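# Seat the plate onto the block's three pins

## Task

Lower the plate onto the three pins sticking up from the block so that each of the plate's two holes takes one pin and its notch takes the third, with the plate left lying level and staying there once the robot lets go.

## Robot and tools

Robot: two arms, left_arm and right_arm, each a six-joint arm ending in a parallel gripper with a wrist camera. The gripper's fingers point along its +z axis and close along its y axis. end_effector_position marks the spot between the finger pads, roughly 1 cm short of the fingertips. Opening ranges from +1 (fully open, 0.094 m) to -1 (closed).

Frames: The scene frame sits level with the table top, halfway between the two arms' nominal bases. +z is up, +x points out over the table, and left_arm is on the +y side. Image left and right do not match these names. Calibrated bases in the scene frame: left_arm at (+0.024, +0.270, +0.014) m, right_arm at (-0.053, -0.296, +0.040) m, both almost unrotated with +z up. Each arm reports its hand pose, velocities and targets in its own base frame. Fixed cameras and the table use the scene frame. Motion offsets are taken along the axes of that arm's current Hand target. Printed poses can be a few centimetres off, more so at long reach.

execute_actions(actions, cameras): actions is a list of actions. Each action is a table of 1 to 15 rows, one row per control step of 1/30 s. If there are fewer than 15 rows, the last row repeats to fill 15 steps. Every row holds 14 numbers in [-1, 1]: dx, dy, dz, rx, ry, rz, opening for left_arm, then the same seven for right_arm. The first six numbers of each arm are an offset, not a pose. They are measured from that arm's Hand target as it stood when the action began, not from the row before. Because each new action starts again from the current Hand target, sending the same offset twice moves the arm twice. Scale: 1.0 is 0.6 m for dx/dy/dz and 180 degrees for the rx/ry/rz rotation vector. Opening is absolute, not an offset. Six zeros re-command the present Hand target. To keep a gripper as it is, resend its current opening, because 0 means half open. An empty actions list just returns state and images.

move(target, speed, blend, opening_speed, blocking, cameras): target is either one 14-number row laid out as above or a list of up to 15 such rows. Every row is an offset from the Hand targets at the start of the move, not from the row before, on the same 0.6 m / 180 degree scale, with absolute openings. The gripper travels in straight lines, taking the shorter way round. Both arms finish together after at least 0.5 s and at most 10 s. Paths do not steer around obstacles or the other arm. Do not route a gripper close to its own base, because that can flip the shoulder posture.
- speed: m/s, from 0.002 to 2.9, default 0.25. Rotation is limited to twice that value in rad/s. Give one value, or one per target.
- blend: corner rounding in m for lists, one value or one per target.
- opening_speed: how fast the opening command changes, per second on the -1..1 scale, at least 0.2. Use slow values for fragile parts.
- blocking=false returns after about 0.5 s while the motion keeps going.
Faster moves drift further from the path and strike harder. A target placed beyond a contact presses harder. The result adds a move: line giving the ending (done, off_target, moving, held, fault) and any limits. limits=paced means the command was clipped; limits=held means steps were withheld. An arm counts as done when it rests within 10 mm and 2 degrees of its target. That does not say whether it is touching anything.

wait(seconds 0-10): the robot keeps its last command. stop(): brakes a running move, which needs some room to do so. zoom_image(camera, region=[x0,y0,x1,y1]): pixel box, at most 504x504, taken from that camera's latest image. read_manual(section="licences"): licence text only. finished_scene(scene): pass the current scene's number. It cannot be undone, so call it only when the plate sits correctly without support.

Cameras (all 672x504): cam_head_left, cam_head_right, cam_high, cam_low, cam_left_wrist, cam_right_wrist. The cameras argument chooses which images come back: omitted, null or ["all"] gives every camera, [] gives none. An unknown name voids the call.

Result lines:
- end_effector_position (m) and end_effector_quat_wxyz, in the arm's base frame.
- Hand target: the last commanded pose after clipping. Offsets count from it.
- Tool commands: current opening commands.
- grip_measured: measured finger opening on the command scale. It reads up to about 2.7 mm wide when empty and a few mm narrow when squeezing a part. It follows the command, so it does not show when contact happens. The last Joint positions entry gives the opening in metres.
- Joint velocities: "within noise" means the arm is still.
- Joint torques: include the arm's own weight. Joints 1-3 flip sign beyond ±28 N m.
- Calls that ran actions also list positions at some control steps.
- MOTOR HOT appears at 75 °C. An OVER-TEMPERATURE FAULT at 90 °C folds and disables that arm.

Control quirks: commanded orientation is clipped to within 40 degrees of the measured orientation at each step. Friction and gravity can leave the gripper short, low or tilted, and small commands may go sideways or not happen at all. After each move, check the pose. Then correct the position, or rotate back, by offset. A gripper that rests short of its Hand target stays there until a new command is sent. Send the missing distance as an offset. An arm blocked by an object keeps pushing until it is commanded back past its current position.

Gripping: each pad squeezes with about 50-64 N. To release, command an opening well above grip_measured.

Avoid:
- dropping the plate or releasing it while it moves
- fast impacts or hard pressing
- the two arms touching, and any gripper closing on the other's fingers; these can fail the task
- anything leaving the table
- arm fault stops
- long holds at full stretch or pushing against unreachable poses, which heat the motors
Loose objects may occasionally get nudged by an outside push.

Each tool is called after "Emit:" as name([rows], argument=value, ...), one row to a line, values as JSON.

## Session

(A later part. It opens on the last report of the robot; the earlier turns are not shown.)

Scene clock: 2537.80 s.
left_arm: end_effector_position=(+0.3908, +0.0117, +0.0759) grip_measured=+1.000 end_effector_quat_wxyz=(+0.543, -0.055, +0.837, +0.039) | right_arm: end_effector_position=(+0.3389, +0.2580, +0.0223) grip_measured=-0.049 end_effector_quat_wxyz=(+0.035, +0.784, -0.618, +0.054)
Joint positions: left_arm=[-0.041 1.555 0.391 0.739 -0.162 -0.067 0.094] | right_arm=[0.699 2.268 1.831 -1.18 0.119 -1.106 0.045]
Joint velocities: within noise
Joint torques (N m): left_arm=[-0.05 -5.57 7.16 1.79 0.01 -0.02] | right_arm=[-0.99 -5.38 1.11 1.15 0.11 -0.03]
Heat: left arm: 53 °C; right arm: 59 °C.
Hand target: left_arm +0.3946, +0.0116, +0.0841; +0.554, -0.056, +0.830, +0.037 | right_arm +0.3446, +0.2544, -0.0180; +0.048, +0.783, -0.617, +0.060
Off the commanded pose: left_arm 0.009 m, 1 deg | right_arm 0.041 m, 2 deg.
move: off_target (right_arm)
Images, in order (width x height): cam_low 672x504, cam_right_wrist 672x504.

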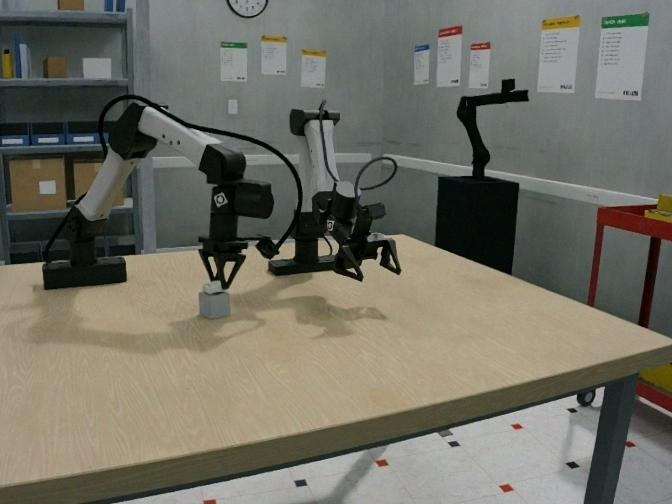

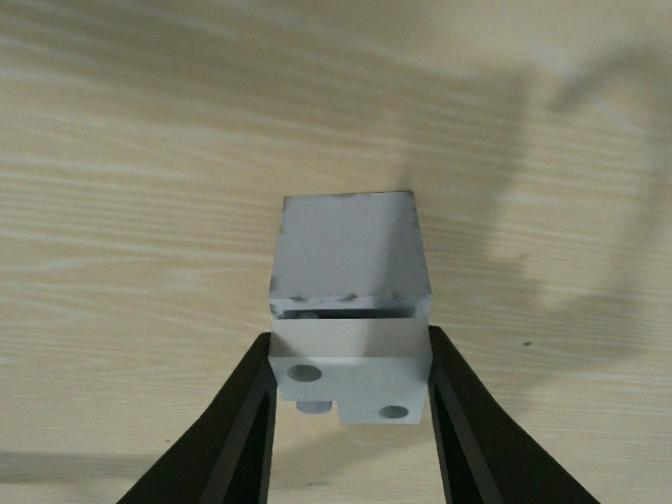

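Emit:
move(target=[0,0,0,0,0,0,1,0,0,0.03,0,0.03,0,-0.25], speed=0.03, cameras=["cam_right_wrist","cam_low"])

Emit:
zoom_image(camera="cam_low", region=[178, 268, 258, 328])

Emit:
zoom_image(camera="cam_right_wrist", region=[180, 170, 500, 440])

Scene clock: 2545.10 s.
left_arm: end_effector_position=(+0.3908, +0.0117, +0.0759) grip_measured=+1.000 end_effector_quat_wxyz=(+0.543, -0.055, +0.837, +0.039) | right_arm: end_effector_position=(+0.3392, +0.2583, +0.0214) grip_measured=-0.049 end_effector_quat_wxyz=(+0.042, +0.785, -0.613, +0.086)
Joint positions: left_arm=[-0.041 1.555 0.391 0.739 -0.162 -0.067 0.094] | right_arm=[0.725 2.273 1.83 -1.178 0.185 -1.086 0.045]
Joint velocities: within noise
Joint torques (N m): left_arm=[-0.18 -5.53 7.05 1.79 -0.01 0.01] | right_arm=[-0.84 -1.81 1.95 1.07 0.28 0.13]
Heat: left arm: 53 °C; right arm: 57 °C.
Hand target: left_arm +0.3946, +0.0116, +0.0841; +0.554, -0.056, +0.830, +0.037 | right_arm +0.3451, +0.2517, -0.0360; +0.077, +0.780, -0.614, +0.096
Off the commanded pose: left_arm 0.009 m, 1 deg | right_arm 0.058 m, 4 deg.
move: off_target (right_arm)
Images, in order (width x height): cam_low 672x504, cam_right_wrist 672x504.

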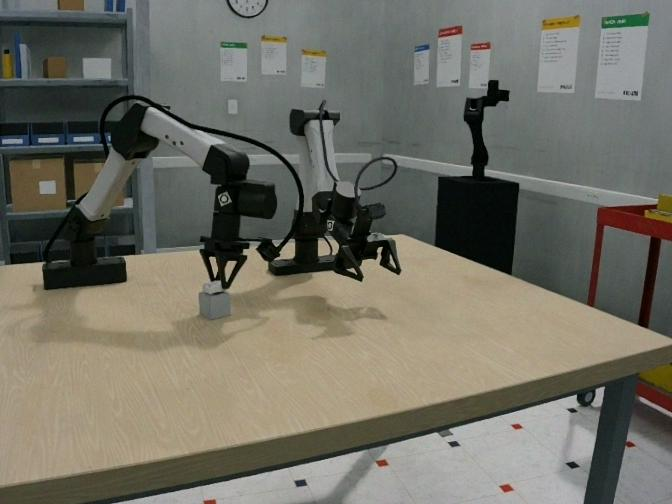

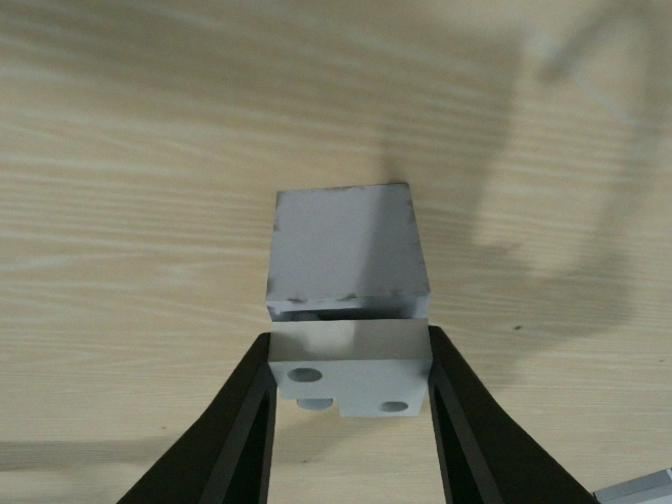

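Scaled by 6.300 from the camera's 672x504 image, which has a finer 960x720 frame.

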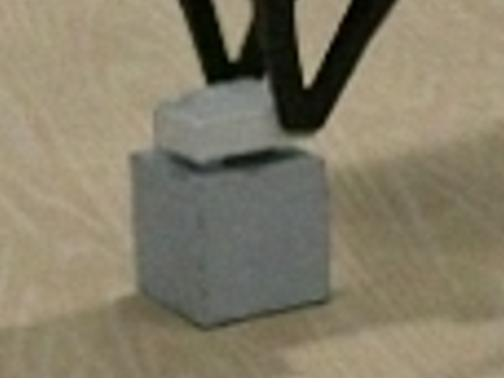

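Scaled by 1.575 from the camera's 672x504 image, which has a finer 960x720 frame.

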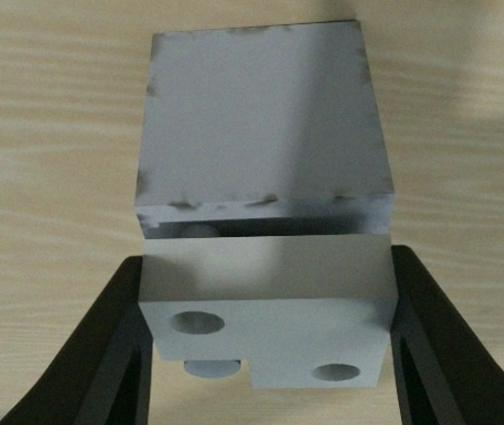

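Emit:
move(target=[0,0,0,0,0,0,1,0,0,0.05,0,0.01,0,-0.25], speed=0.03, cameras=["cam_right_wrist","cam_low"])

Emit:
zoom_image(camera="cam_low", region=[178, 268, 258, 328])

Emit:
zoom_image(camera="cam_low", region=[193, 276, 233, 306])

Scene clock: 2552.67 s.
left_arm: end_effector_position=(+0.3908, +0.0117, +0.0759) grip_measured=+1.000 end_effector_quat_wxyz=(+0.543, -0.055, +0.837, +0.039) | right_arm: end_effector_position=(+0.3389, +0.2565, +0.0155) grip_measured=-0.049 end_effector_quat_wxyz=(+0.043, +0.784, -0.611, +0.097)
Joint positions: left_arm=[-0.041 1.555 0.391 0.739 -0.162 -0.067 0.094] | right_arm=[0.731 2.272 1.8 -1.15 0.207 -1.081 0.045]
Joint velocities: within noise
Joint torques (N m): left_arm=[-0.16 -5.65 7.08 1.78 0 0.01] | right_arm=[-1.91 0.32 -0.92 1.55 0.31 0.1]
Heat: left arm: 53 °C; right arm: 55 °C.
Hand target: left_arm +0.3946, +0.0116, +0.0841; +0.554, -0.056, +0.830, +0.037 | right_arm +0.3467, +0.2447, -0.0650; +0.086, +0.778, -0.613, +0.109
Off the commanded pose: left_arm 0.009 m, 1 deg | right_arm 0.082 m, 5 deg.
move: off_target (right_arm)
Images, in order (width x height): cam_low 672x504, cam_right_wrist 672x504.

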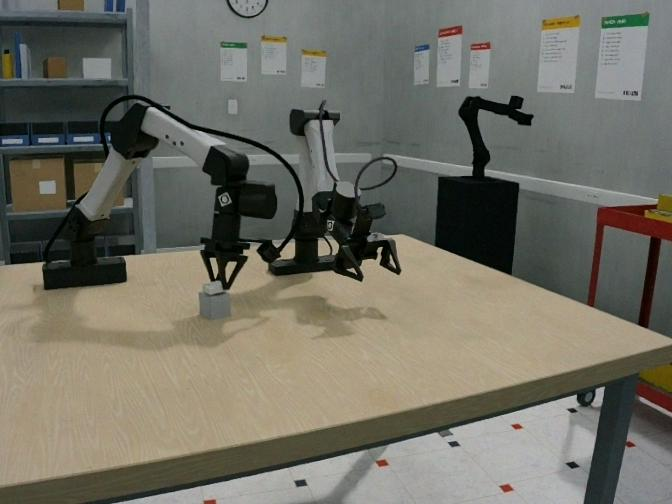

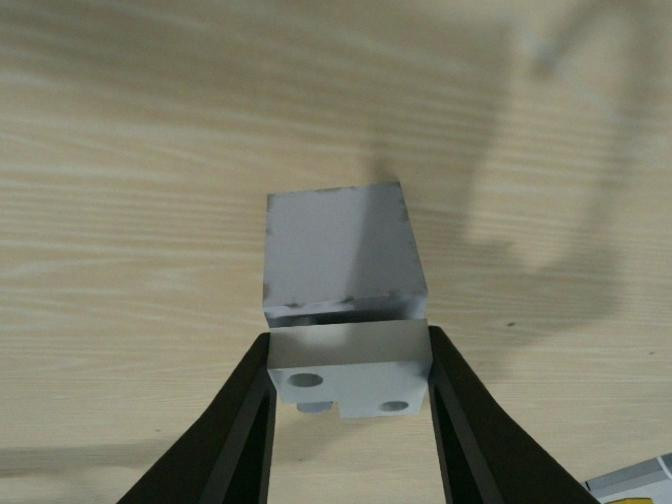

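Scaled by 6.300 from the camera's 672x504 image, which has a finer 960x720 frame.

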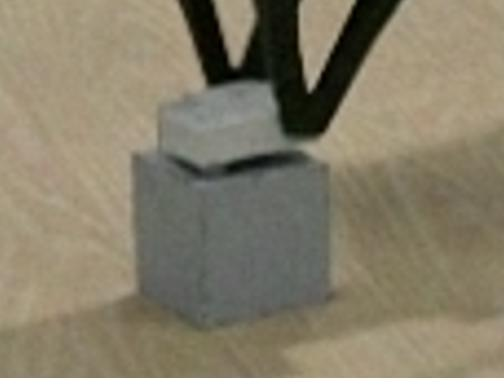

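Scaled by 12.600 from the camera's 672x504 image, which has a finer 960x720 frame.

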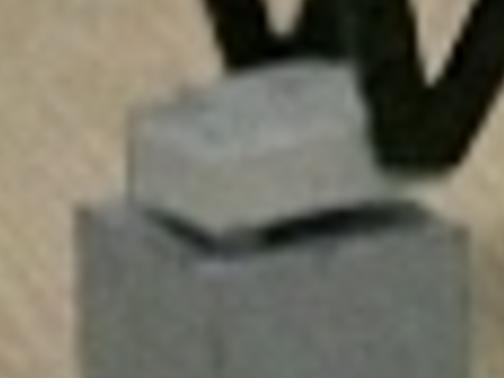

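Emit:
move(target=[0,0,0,0,0,0,1,-0.01,0.008,-0.128,0,0,0,-0.25], speed=0.05, cameras=[])

Emit:
execute_actions(actions=[], cameras=["cam_low","cam_right_wrist"])

Emit:
zoom_image(camera="cam_low", region=[178, 268, 258, 328])

Scene clock: 2562.10 s.
left_arm: end_effector_position=(+0.3908, +0.0117, +0.0759) grip_measured=+1.000 end_effector_quat_wxyz=(+0.543, -0.055, +0.837, +0.039) | right_arm: end_effector_position=(+0.3389, +0.2641, +0.0224) grip_measured=-0.049 end_effector_quat_wxyz=(+0.076, +0.777, -0.614, +0.118)
Joint positions: left_arm=[-0.041 1.555 0.391 0.739 -0.162 -0.067 0.094] | right_arm=[0.763 2.36 1.966 -1.298 0.255 -1.026 0.045]
Joint velocities: within noise
Joint torques (N m): left_arm=[-0.12 -5.49 7.15 1.79 0.01 0.02] | right_arm=[0.58 -7.32 6.39 0.21 -0.12 0.1]
Heat: left arm: 53 °C; right arm: 52 °C.
Hand target: left_arm +0.3946, +0.0116, +0.0841; +0.554, -0.056, +0.830, +0.037 | right_arm +0.3358, +0.2696, +0.0072; +0.086, +0.778, -0.613, +0.109
Off the commanded pose: left_arm 0.009 m, 1 deg | right_arm 0.016 m, 2 deg.
move: off_target (right_arm)
No camera images: "cameras" was empty.

Scene clock: 2562.10 s.
left_arm: end_effector_position=(+0.3908, +0.0117, +0.0759) grip_measured=+1.000 end_effector_quat_wxyz=(+0.543, -0.055, +0.837, +0.039) | right_arm: end_effector_position=(+0.3389, +0.2641, +0.0224) grip_measured=-0.049 end_effector_quat_wxyz=(+0.076, +0.777, -0.614, +0.118)
Joint positions: left_arm=[-0.041 1.555 0.391 0.739 -0.162 -0.067 0.094] | right_arm=[0.763 2.36 1.966 -1.298 0.255 -1.026 0.045]
Joint velocities: within noise
Joint torques (N m): left_arm=[-0.12 -5.49 7.15 1.79 0.01 0.02] | right_arm=[0.58 -7.32 6.39 0.21 -0.12 0.1]
Heat: left arm: 53 °C; right arm: 52 °C.
Hand target: left_arm +0.3946, +0.0116, +0.0841; +0.554, -0.056, +0.830, +0.037 | right_arm +0.3358, +0.2696, +0.0072; +0.086, +0.778, -0.613, +0.109
Tool commands: left_gripper/opening=+1.0 right_gripper/opening=-0.25
Off the commanded pose: left_arm 0.009 m, 1 deg | right_arm 0.016 m, 2 deg.
Images, in order (width x height): cam_low 672x504, cam_right_wrist 672x504.

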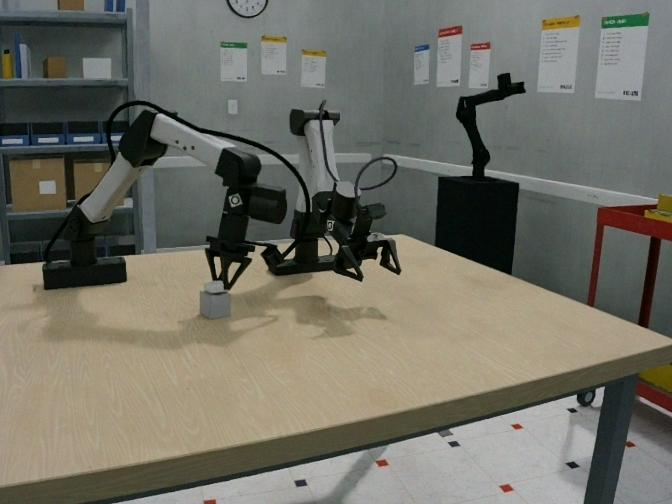

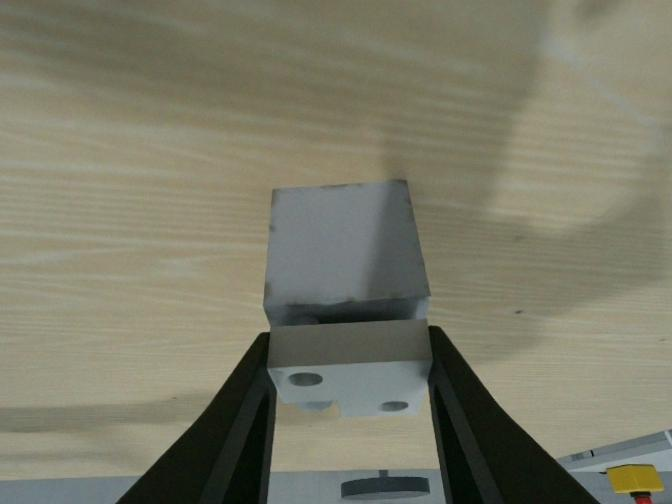

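Scaled by 6.300 from the camera's 672x504 image, which has a finer 960x720 frame.

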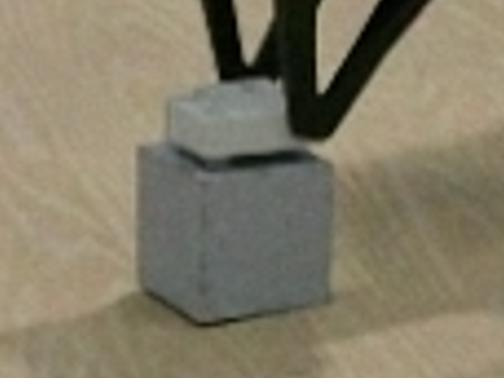

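Emit:
move([
  [0,0,0,0,0,0,1,0.005,-0.008,-0.02,0,0,0,-0.25],
  [0,0,0,0,0,0,1,0.005,-0.008,-0.02,0,0,0,0.2],
], speed=0.03, opening_speed=0.3, cameras=["cam_low","cam_right_wrist"])

Emit:
zoom_image(camera="cam_low", region=[178, 268, 258, 328])

Emit:
zoom_image(camera="cam_right_wrist", region=[180, 170, 500, 440])

Scene clock: 2572.73 s.
left_arm: end_effector_position=(+0.3908, +0.0117, +0.0759) grip_measured=+1.000 end_effector_quat_wxyz=(+0.543, -0.055, +0.837, +0.039) | right_arm: end_effector_position=(+0.3390, +0.2646, +0.0188) grip_measured=+0.198 end_effector_quat_wxyz=(+0.093, +0.777, -0.612, +0.115)
Joint positions: left_arm=[-0.041 1.555 0.391 0.739 -0.162 -0.067 0.094] | right_arm=[0.763 2.403 2.023 -1.347 0.253 -1.024 0.056]
Joint velocities: within noise
Joint torques (N m): left_arm=[-0.14 -5.5 7.1 1.79 -0.01 0.01] | right_arm=[0.12 -9.78 7.65 0.07 -0.11 0.01]
Heat: left arm: 53 °C; right arm: 53 °C.
Hand target: left_arm +0.3946, +0.0116, +0.0841; +0.554, -0.056, +0.830, +0.037 | right_arm +0.3405, +0.2712, +0.0196; +0.086, +0.778, -0.613, +0.109
Off the commanded pose: left_arm 0.009 m, 1 deg | right_arm 0.007 m, 1 deg.
move: done
Images, in order (width x height): cam_low 672x504, cam_right_wrist 672x504.

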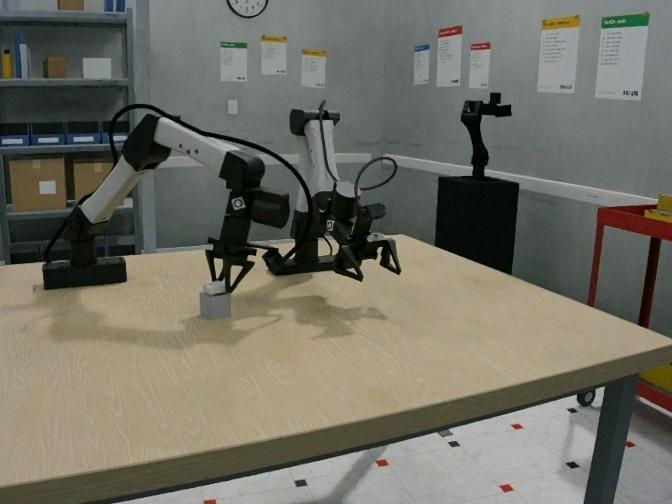

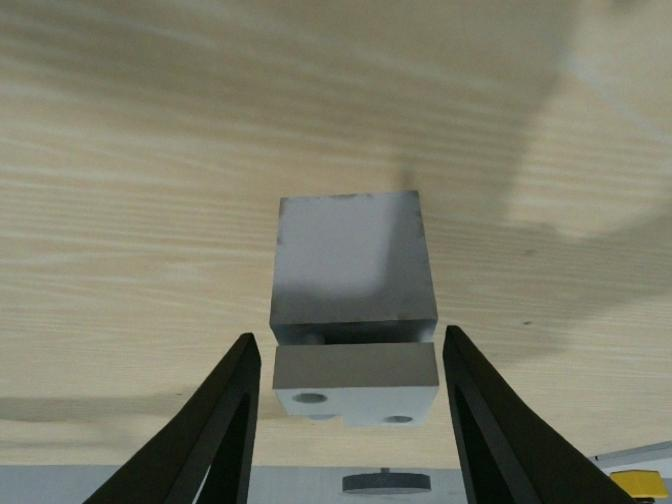

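Scaled by 6.300 from the camera's 672x504 image, which has a finer 960x720 frame.

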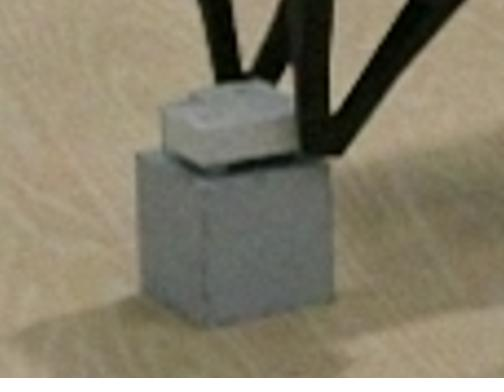

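Scaled by 1.575 from the camera's 672x504 image, which has a finer 960x720 frame.

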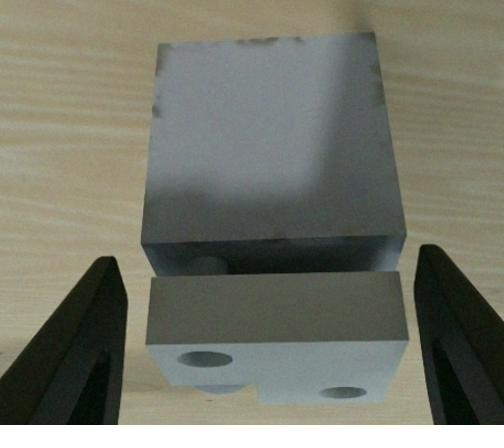

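Emit:
move([
  [0,0,0,0,0,0,1,0,0,-0.1,0,0,0,0.2],
  [0,0,0,0,0,0,1,0,0,-0.1,0,-0.095,0,0.2],
], speed=0.08, cameras=["cam_low","cam_right_wrist"])

Emit:
zoom_image(camera="cam_low", region=[193, 276, 233, 306])

Emit:
zoom_image(camera="cam_right_wrist", region=[250, 190, 450, 340])

Scene clock: 2583.47 s.
left_arm: end_effector_position=(+0.3908, +0.0117, +0.0759) grip_measured=+1.000 end_effector_quat_wxyz=(+0.543, -0.055, +0.837, +0.039) | right_arm: end_effector_position=(+0.3326, +0.2820, +0.0521) grip_measured=+0.198 end_effector_quat_wxyz=(+0.034, +0.784, -0.620, -0.007)
Joint positions: left_arm=[-0.041 1.555 0.391 0.739 -0.162 -0.067 0.094] | right_arm=[0.703 2.327 2.055 -1.368 0 -1.1 0.056]
Joint velocities: within noise
Joint torques (N m): left_arm=[-0.08 -5.5 6.99 1.77 -0.02 0.01] | right_arm=[-0.59 -15.72 4.49 0.43 -0.26 -0.03]
Heat: left arm: 53 °C; right arm: 56 °C.
Hand target: left_arm +0.3946, +0.0116, +0.0841; +0.554, -0.056, +0.830, +0.037 | right_arm +0.3366, +0.2872, +0.0772; -0.005, +0.785, -0.619, -0.008
Off the commanded pose: left_arm 0.009 m, 1 deg | right_arm 0.026 m, 5 deg.
move: off_target (right_arm)
Images, in order (width x height): cam_low 672x504, cam_right_wrist 672x504.

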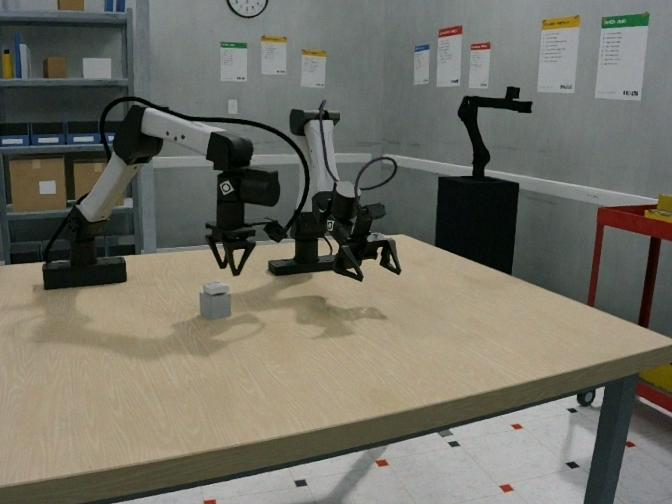

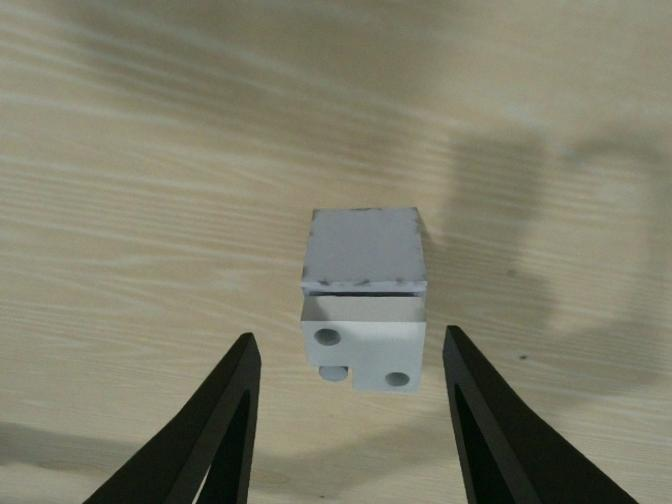

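Scaled by 12.600 from the camera's 672x504 image, which has a finer 960x720 frame.

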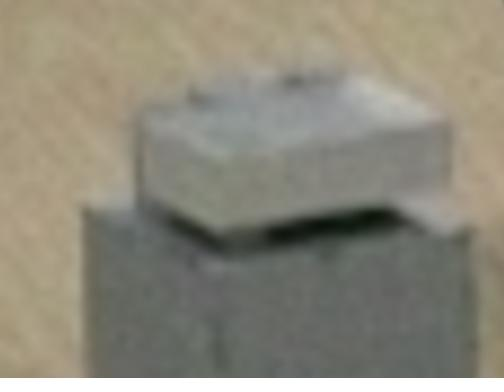

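Scaled by 2.520 from the camera's 672x504 image, which has a finer 960x720 frame.

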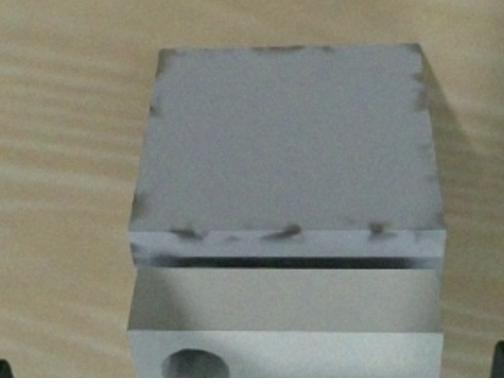

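Emit:
move([
  [0,0,0,0,0,0,1,0,0,0,0,0,0,-1],
  [0,0,0,0,0,0,1,0.02,0,0.01,0,0,0,-1],
], speed=0.05, opening_speed=1, cameras=["cam_right_wrist"])

Emit:
zoom_image(camera="cam_right_wrist", region=[180, 170, 500, 440])

Scene clock: 2612.77 s.
left_arm: end_effector_position=(+0.3908, +0.0117, +0.0759) grip_measured=+1.000 end_effector_quat_wxyz=(+0.543, -0.055, +0.837, +0.039) | right_arm: end_effector_position=(+0.3352, +0.2702, +0.0463) grip_measured=-0.971 end_effector_quat_wxyz=(+0.034, +0.783, -0.621, -0.008)
Joint positions: left_arm=[-0.041 1.555 0.391 0.739 -0.162 -0.067 0.094] | right_arm=[0.678 2.302 1.988 -1.327 -0.001 -1.124 0.001]
Joint velocities: within noise
Joint torques (N m): left_arm=[-0.18 -5.45 7.06 1.78 -0.02 0.02] | right_arm=[-0.58 -15.53 4.51 0.43 -0.26 -0.03]
Heat: left arm: 53 °C; right arm: 66 °C.
Hand target: left_arm +0.3946, +0.0116, +0.0841; +0.554, -0.056, +0.830, +0.037 | right_arm +0.3394, +0.2757, +0.0710; -0.006, +0.785, -0.619, -0.008
Off the commanded pose: left_arm 0.009 m, 1 deg | right_arm 0.026 m, 5 deg.
move: off_target (right_arm)
Images, in order (width x height): cam_right_wrist 672x504.

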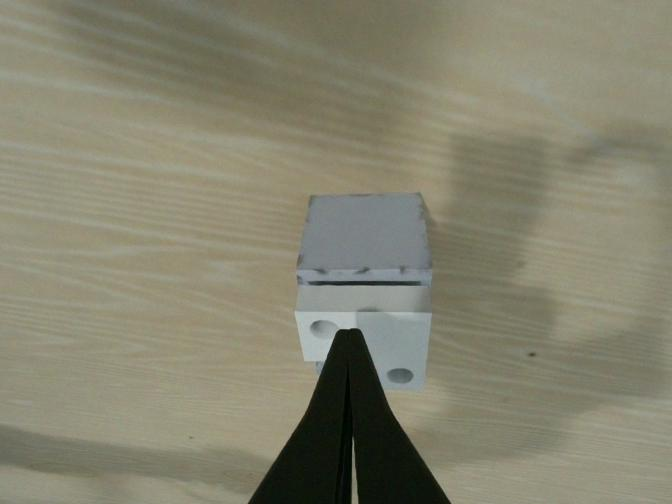

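Scaled by 1.575 from the camera's 672x504 image, which has a finer 960x720 frame.

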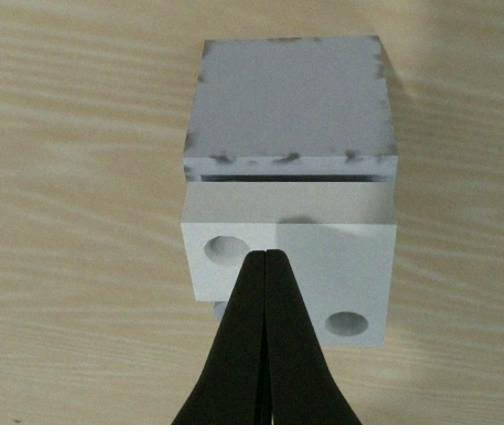

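Emit:
move([
  [0,0,0,0,0,0,1,0.016,0,0,0,0,0,-1],
  [0,0,0,0,0,0,1,0.016,0,0.015,0,0,0,-1],
], speed=0.04, cameras=["cam_right_wrist"])

Emit:
zoom_image(camera="cam_right_wrist", region=[180, 170, 500, 440])

Scene clock: 2619.67 s.
left_arm: end_effector_position=(+0.3908, +0.0117, +0.0759) grip_measured=+1.000 end_effector_quat_wxyz=(+0.543, -0.055, +0.837, +0.039) | right_arm: end_effector_position=(+0.3375, +0.2609, +0.0393) grip_measured=-0.971 end_effector_quat_wxyz=(+0.032, +0.783, -0.621, -0.009)
Joint positions: left_arm=[-0.041 1.555 0.391 0.739 -0.162 -0.067 0.094] | right_arm=[0.657 2.281 1.925 -1.281 -0.002 -1.144 0.001]
Joint velocities: within noise
Joint torques (N m): left_arm=[-0.01 -5.57 7.06 1.78 0.01 0.01] | right_arm=[-0.43 -15.17 4.57 0.47 -0.29 -0.07]
Heat: left arm: 53 °C; right arm: 70 °C.
Hand target: left_arm +0.3946, +0.0116, +0.0841; +0.554, -0.056, +0.830, +0.037 | right_arm +0.3416, +0.2664, +0.0618; -0.006, +0.785, -0.619, -0.008
Off the commanded pose: left_arm 0.009 m, 1 deg | right_arm 0.024 m, 4 deg.
move: off_target (right_arm)
Images, in order (width x height): cam_right_wrist 672x504.

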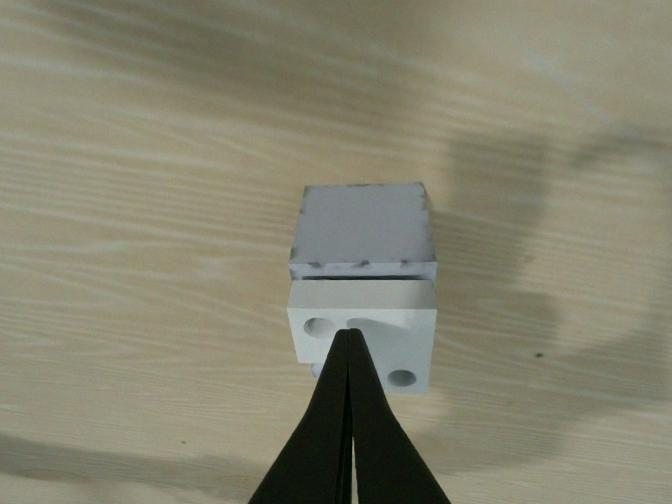

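Scaled by 1.575 from the camera's 672x504 image, which has a finer 960x720 frame.

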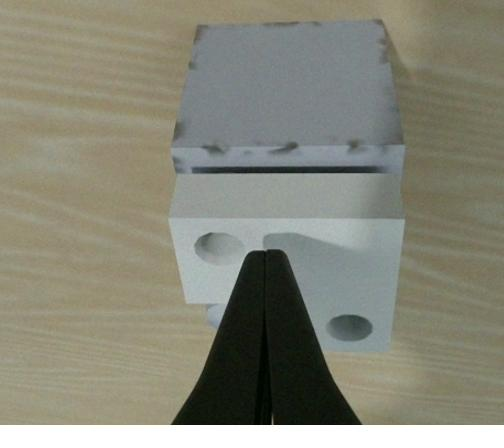

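Emit:
move([
  [0,0,0,0,0,0,1,0.009,0,0.0,0,0,0,-1],
  [0,0,0,0,0,0,1,0.009,0,0.06,0,0,0,-1],
], speed=0.04, cameras=["cam_right_wrist","cam_low"])

Emit:
zoom_image(camera="cam_right_wrist", region=[180, 170, 500, 440])

Emit:
zoom_image(camera="cam_low", region=[193, 276, 233, 306])

Scene clock: 2646.83 s.
left_arm: end_effector_position=(+0.3908, +0.0117, +0.0759) grip_measured=+1.000 end_effector_quat_wxyz=(+0.543, -0.055, +0.837, +0.039) | right_arm: end_effector_position=(+0.3365, +0.2564, +0.0311) grip_measured=-0.971 end_effector_quat_wxyz=(+0.017, +0.785, -0.620, -0.006)
Joint positions: left_arm=[-0.041 1.555 0.391 0.739 -0.162 -0.067 0.094] | right_arm=[0.65 2.239 1.824 -1.192 -0.002 -1.154 0.001]
Joint velocities: within noise
Joint torques (N m): left_arm=[-0.13 -5.55 7.1 1.79 -0.01 0] | right_arm=[-0.61 -10.47 3.22 0.95 -0.25 -0.07]
Heat: left arm: 53 °C; right arm: 77 °C. Fold the right arm in close to its base, or ease its load, before you think long.
Hand target: left_arm +0.3946, +0.0116, +0.0841; +0.554, -0.056, +0.830, +0.037 | right_arm +0.3427, +0.2620, +0.0258; -0.006, +0.785, -0.619, -0.008
Off the commanded pose: left_arm 0.009 m, 1 deg | right_arm 0.010 m, 3 deg.
MOTOR HOT: joint 2 (shoulder) of the right arm reports 77 °C; the controller's stop level is 90 °C. To cool a motor, set the load down, stop pushing, or move to a pose that needs little force.
move: off_target (right_arm)
Images, in order (width x height): cam_low 672x504, cam_right_wrist 672x504.

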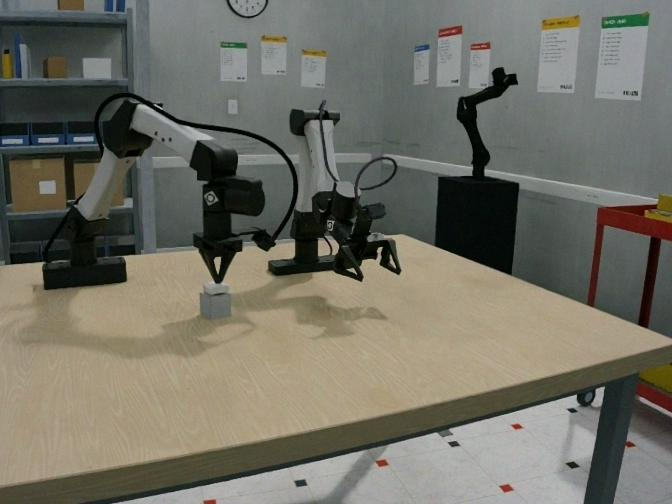

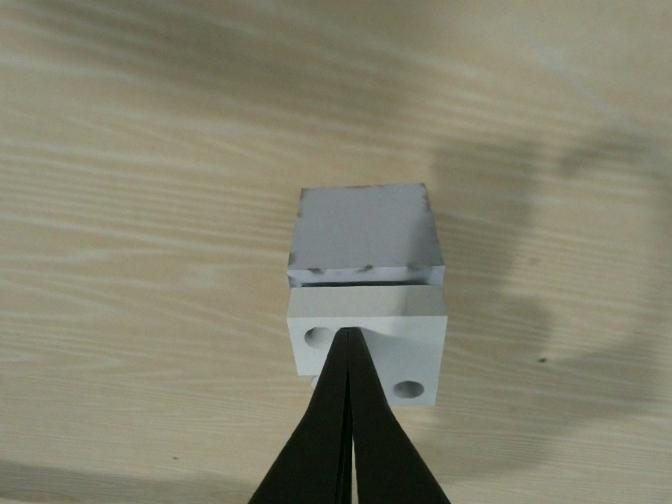

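Scaled by 1.575 from the camera's 672x504 image, which has a finer 960x720 frame.

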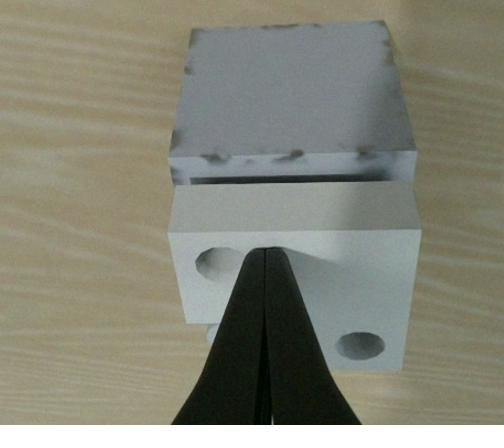

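Scaled by 12.600 from the camera's 672x504 image, which has a finer 960x720 frame.

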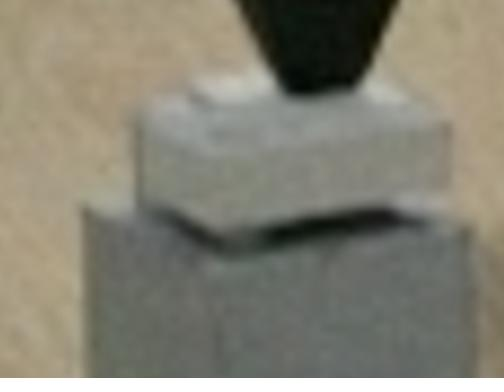

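Emit:
move([
  [0,0,0,0,0,0,1,0.005,0,-0.03,0,0,0,-1],
  [0,0,0,0,0,0,1,0.014,0,0.0,0,0,0,-1],
  [0,0,0,0,0,0,1,0.016,0,0.06,0,0,0,-1],
  [0,0,0,0,0,0,1,0.018,0,0.10,0,0,0,-1],
], speed=0.03, cameras=["cam_right_wrist","cam_low"])

Emit:
zoom_image(camera="cam_right_wrist", region=[180, 170, 500, 440])

Emit:
zoom_image(camera="cam_low", region=[193, 276, 233, 306])

Scene clock: 2659.73 s.
left_arm: end_effector_position=(+0.3908, +0.0117, +0.0759) grip_measured=+1.000 end_effector_quat_wxyz=(+0.543, -0.055, +0.837, +0.039) | right_arm: end_effector_position=(+0.3370, +0.2539, +0.0283) grip_measured=-0.971 end_effector_quat_wxyz=(-0.027, +0.786, -0.618, -0.005)
Joint positions: left_arm=[-0.041 1.555 0.391 0.739 -0.162 -0.067 0.094] | right_arm=[0.636 2.152 1.67 -1.039 -0.023 -1.172 0.001]
Joint velocities: within noise
Joint torques (N m): left_arm=[-0.16 -5.41 7.01 1.77 0 -0.01] | right_arm=[-1.22 -1.14 0.28 1.65 -0.1 -0.09]
Heat: left arm: 53 °C; right arm: 70 °C.
Hand target: left_arm +0.3946, +0.0116, +0.0841; +0.554, -0.056, +0.830, +0.037 | right_arm +0.3450, +0.2526, -0.0344; -0.006, +0.785, -0.619, -0.008
Off the commanded pose: left_arm 0.009 m, 1 deg | right_arm 0.063 m, 2 deg.
MOTOR HOT: cleared for the motors of the right arm.
move: off_target (right_arm)
Images, in order (width x height): cam_low 672x504, cam_right_wrist 672x504.

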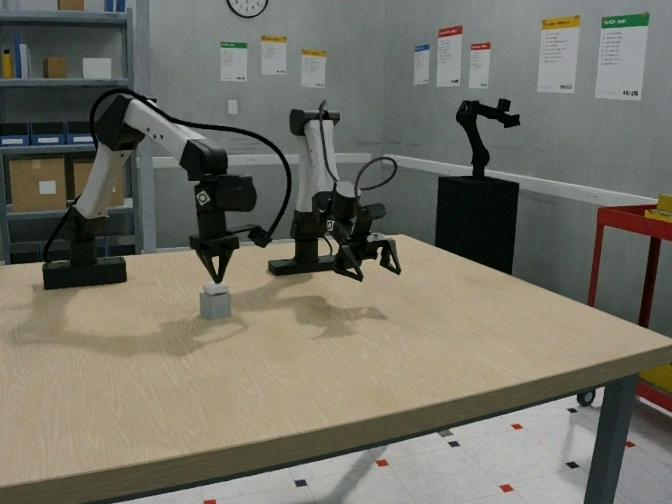

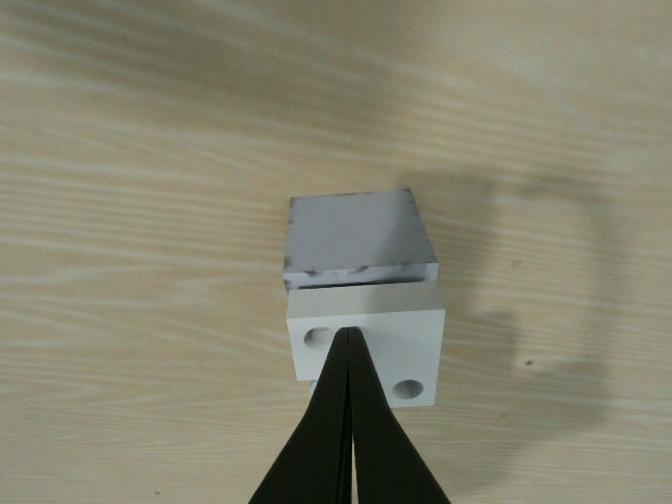

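Scaled by 1.575 from the camera's 672x504 image, which has a finer 960x720 frame.

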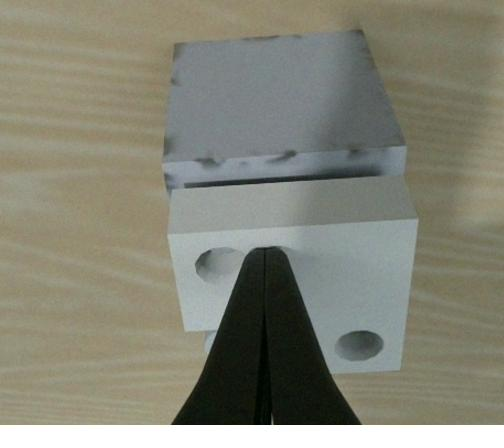

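Scaled by 12.600 from the camera's 672x504 image, which has a finer 960x720 frame.

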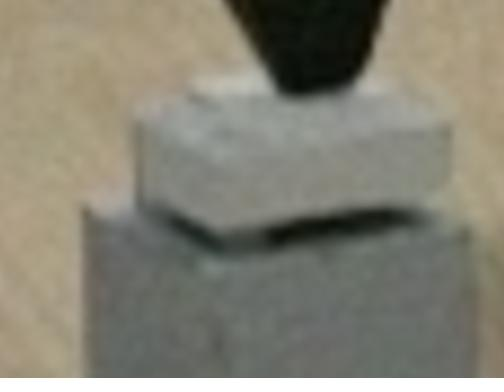

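Emit:
move([
  [0,0,0,0,0,0,1,-0.003,0,-0.09,0,0,0,-1],
  [0,0,0,0,0,0,1,-0.003,0,-0.14,0,0,0,-1],
  [0,0,0,0,0,0,1,0.003,-0.017,-0.14,0,0,0,-1],
  [0,0,0,0,0,0,1,0.003,-0.017,-0.085,0,0,0,-1],
], speed=0.05, cameras=["cam_right_wrist","cam_low"])

Emit:
zoom_image(camera="cam_right_wrist", region=[180, 170, 500, 440])

Emit:
zoom_image(camera="cam_low", region=[193, 276, 233, 306])

Scene clock: 2679.40 s.
left_arm: end_effector_position=(+0.3908, +0.0117, +0.0759) grip_measured=+1.000 end_effector_quat_wxyz=(+0.543, -0.055, +0.837, +0.039) | right_arm: end_effector_position=(+0.3520, +0.2517, +0.0316) grip_measured=-0.971 end_effector_quat_wxyz=(-0.005, +0.783, -0.621, -0.011)
Joint positions: left_arm=[-0.041 1.555 0.391 0.739 -0.162 -0.067 0.094] | right_arm=[0.611 2.237 1.824 -1.153 -0.024 -1.189 0.001]
Joint velocities: within noise
Joint torques (N m): left_arm=[-0.12 -5.61 7.08 1.79 -0.03 0.01] | right_arm=[-0.36 -8.36 3.59 0.84 -0.09 -0.06]
Heat: left arm: 53 °C; right arm: 59 °C.
Hand target: left_arm +0.3946, +0.0116, +0.0841; +0.554, -0.056, +0.830, +0.037 | right_arm +0.3555, +0.2522, +0.0165; -0.006, +0.785, -0.619, -0.008
Off the commanded pose: left_arm 0.009 m, 1 deg | right_arm 0.016 m, 0 deg.
move: off_target (right_arm)
Images, in order (width x height): cam_low 672x504, cam_right_wrist 672x504.

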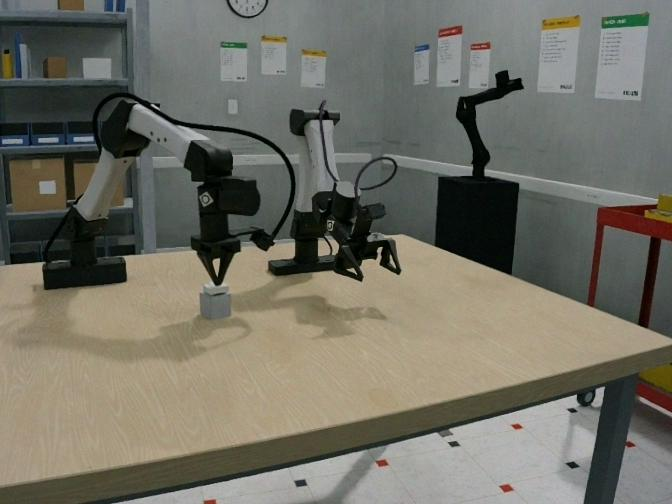

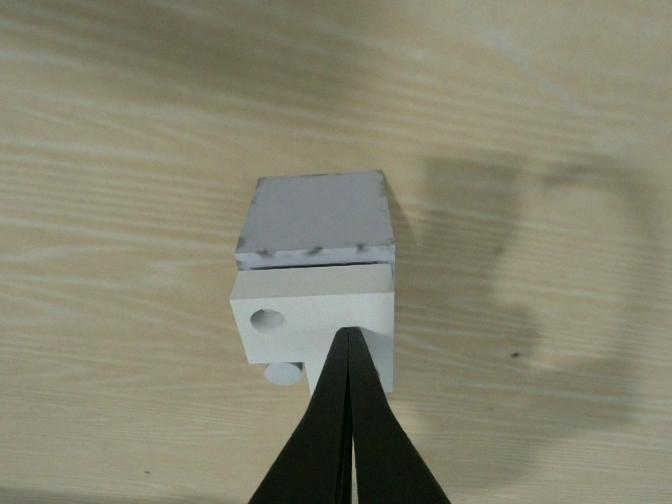

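Scaled by 1.575 from the camera's 672x504 image, which has a finer 960x720 frame.

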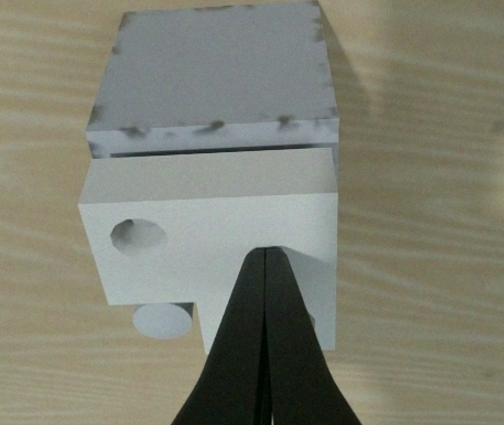

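Scaled by 12.600 from the camera's 672x504 image, which has a finer 960x720 frame.

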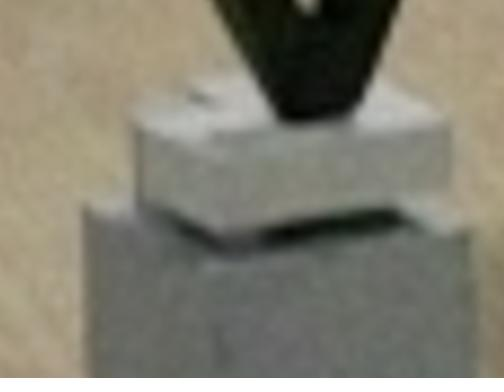

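Emit:
move([
  [0,0,0,0,0,0,1,0.000,0,0.05,0,0,0,-1],
  [0,0,0,0,0,0,1,0.004,0.003,0.10,0,0,0,-1],
], speed=0.03, cameras=["cam_right_wrist","cam_low"])

Emit:
zoom_image(camera="cam_right_wrist", region=[180, 170, 500, 440])

Emit:
zoom_image(camera="cam_low", region=[193, 276, 233, 306])

Scene clock: 2689.90 s.
left_arm: end_effector_position=(+0.3908, +0.0117, +0.0759) grip_measured=+1.000 end_effector_quat_wxyz=(+0.543, -0.055, +0.837, +0.039) | right_arm: end_effector_position=(+0.3688, +0.2545, -0.0341) grip_measured=-0.971 end_effector_quat_wxyz=(-0.032, +0.783, -0.621, +0.009)
Joint positions: left_arm=[-0.041 1.555 0.391 0.739 -0.162 -0.067 0.094] | right_arm=[0.603 2.315 1.683 -0.873 -0.002 -1.197 0.001]
Joint velocities: within noise
Joint torques (N m): left_arm=[-0.12 -5.52 7.04 1.78 -0.01 0.01] | right_arm=[0.17 -9.36 4.4 0.18 -0.27 0.02]
Heat: left arm: 53 °C; right arm: 57 °C.
Hand target: left_arm +0.3946, +0.0116, +0.0841; +0.554, -0.056, +0.830, +0.037 | right_arm +0.3539, +0.2506, -0.0436; -0.006, +0.785, -0.619, -0.008
Off the commanded pose: left_arm 0.009 m, 1 deg | right_arm 0.018 m, 4 deg.
move: off_target (right_arm)
Images, in order (width x height): cam_low 672x504, cam_right_wrist 672x504.

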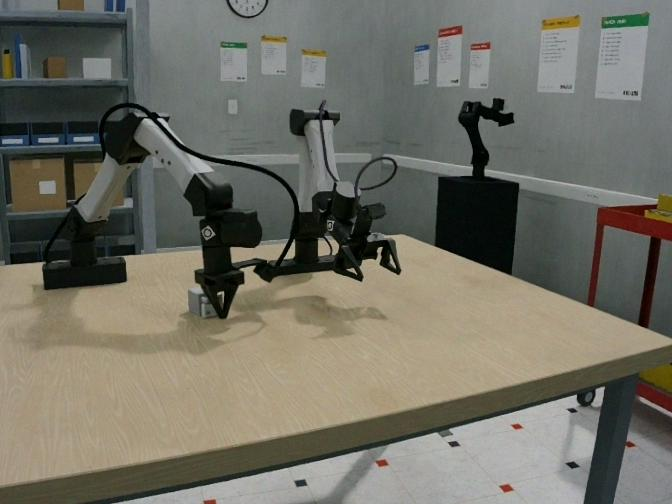

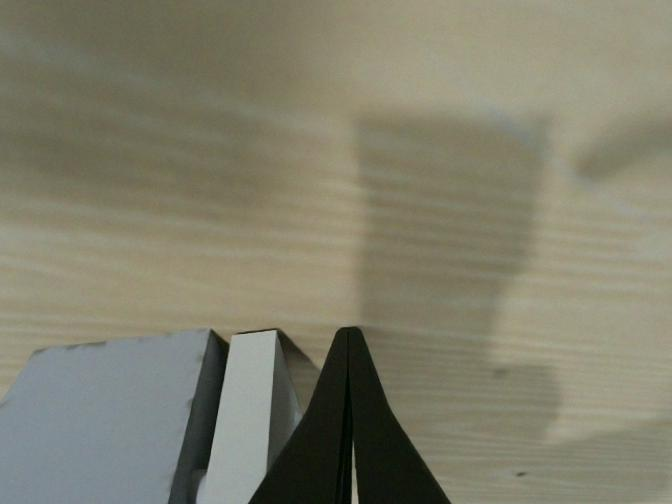

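Scaled by 1.575 from the camera's 672x504 image, which has a finer 960x720 frame.

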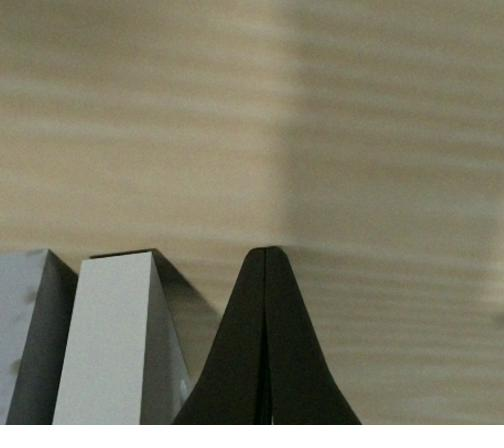

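Scaled by 12.600 from the camera's 672x504 image, which has a finer 960x720 frame.

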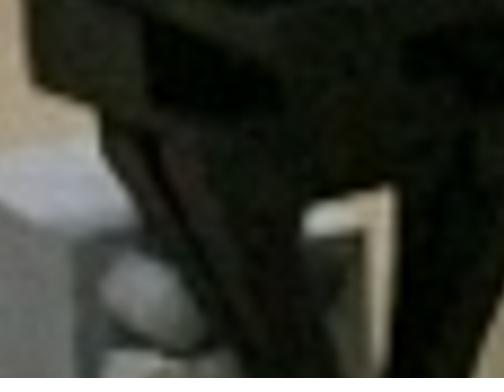

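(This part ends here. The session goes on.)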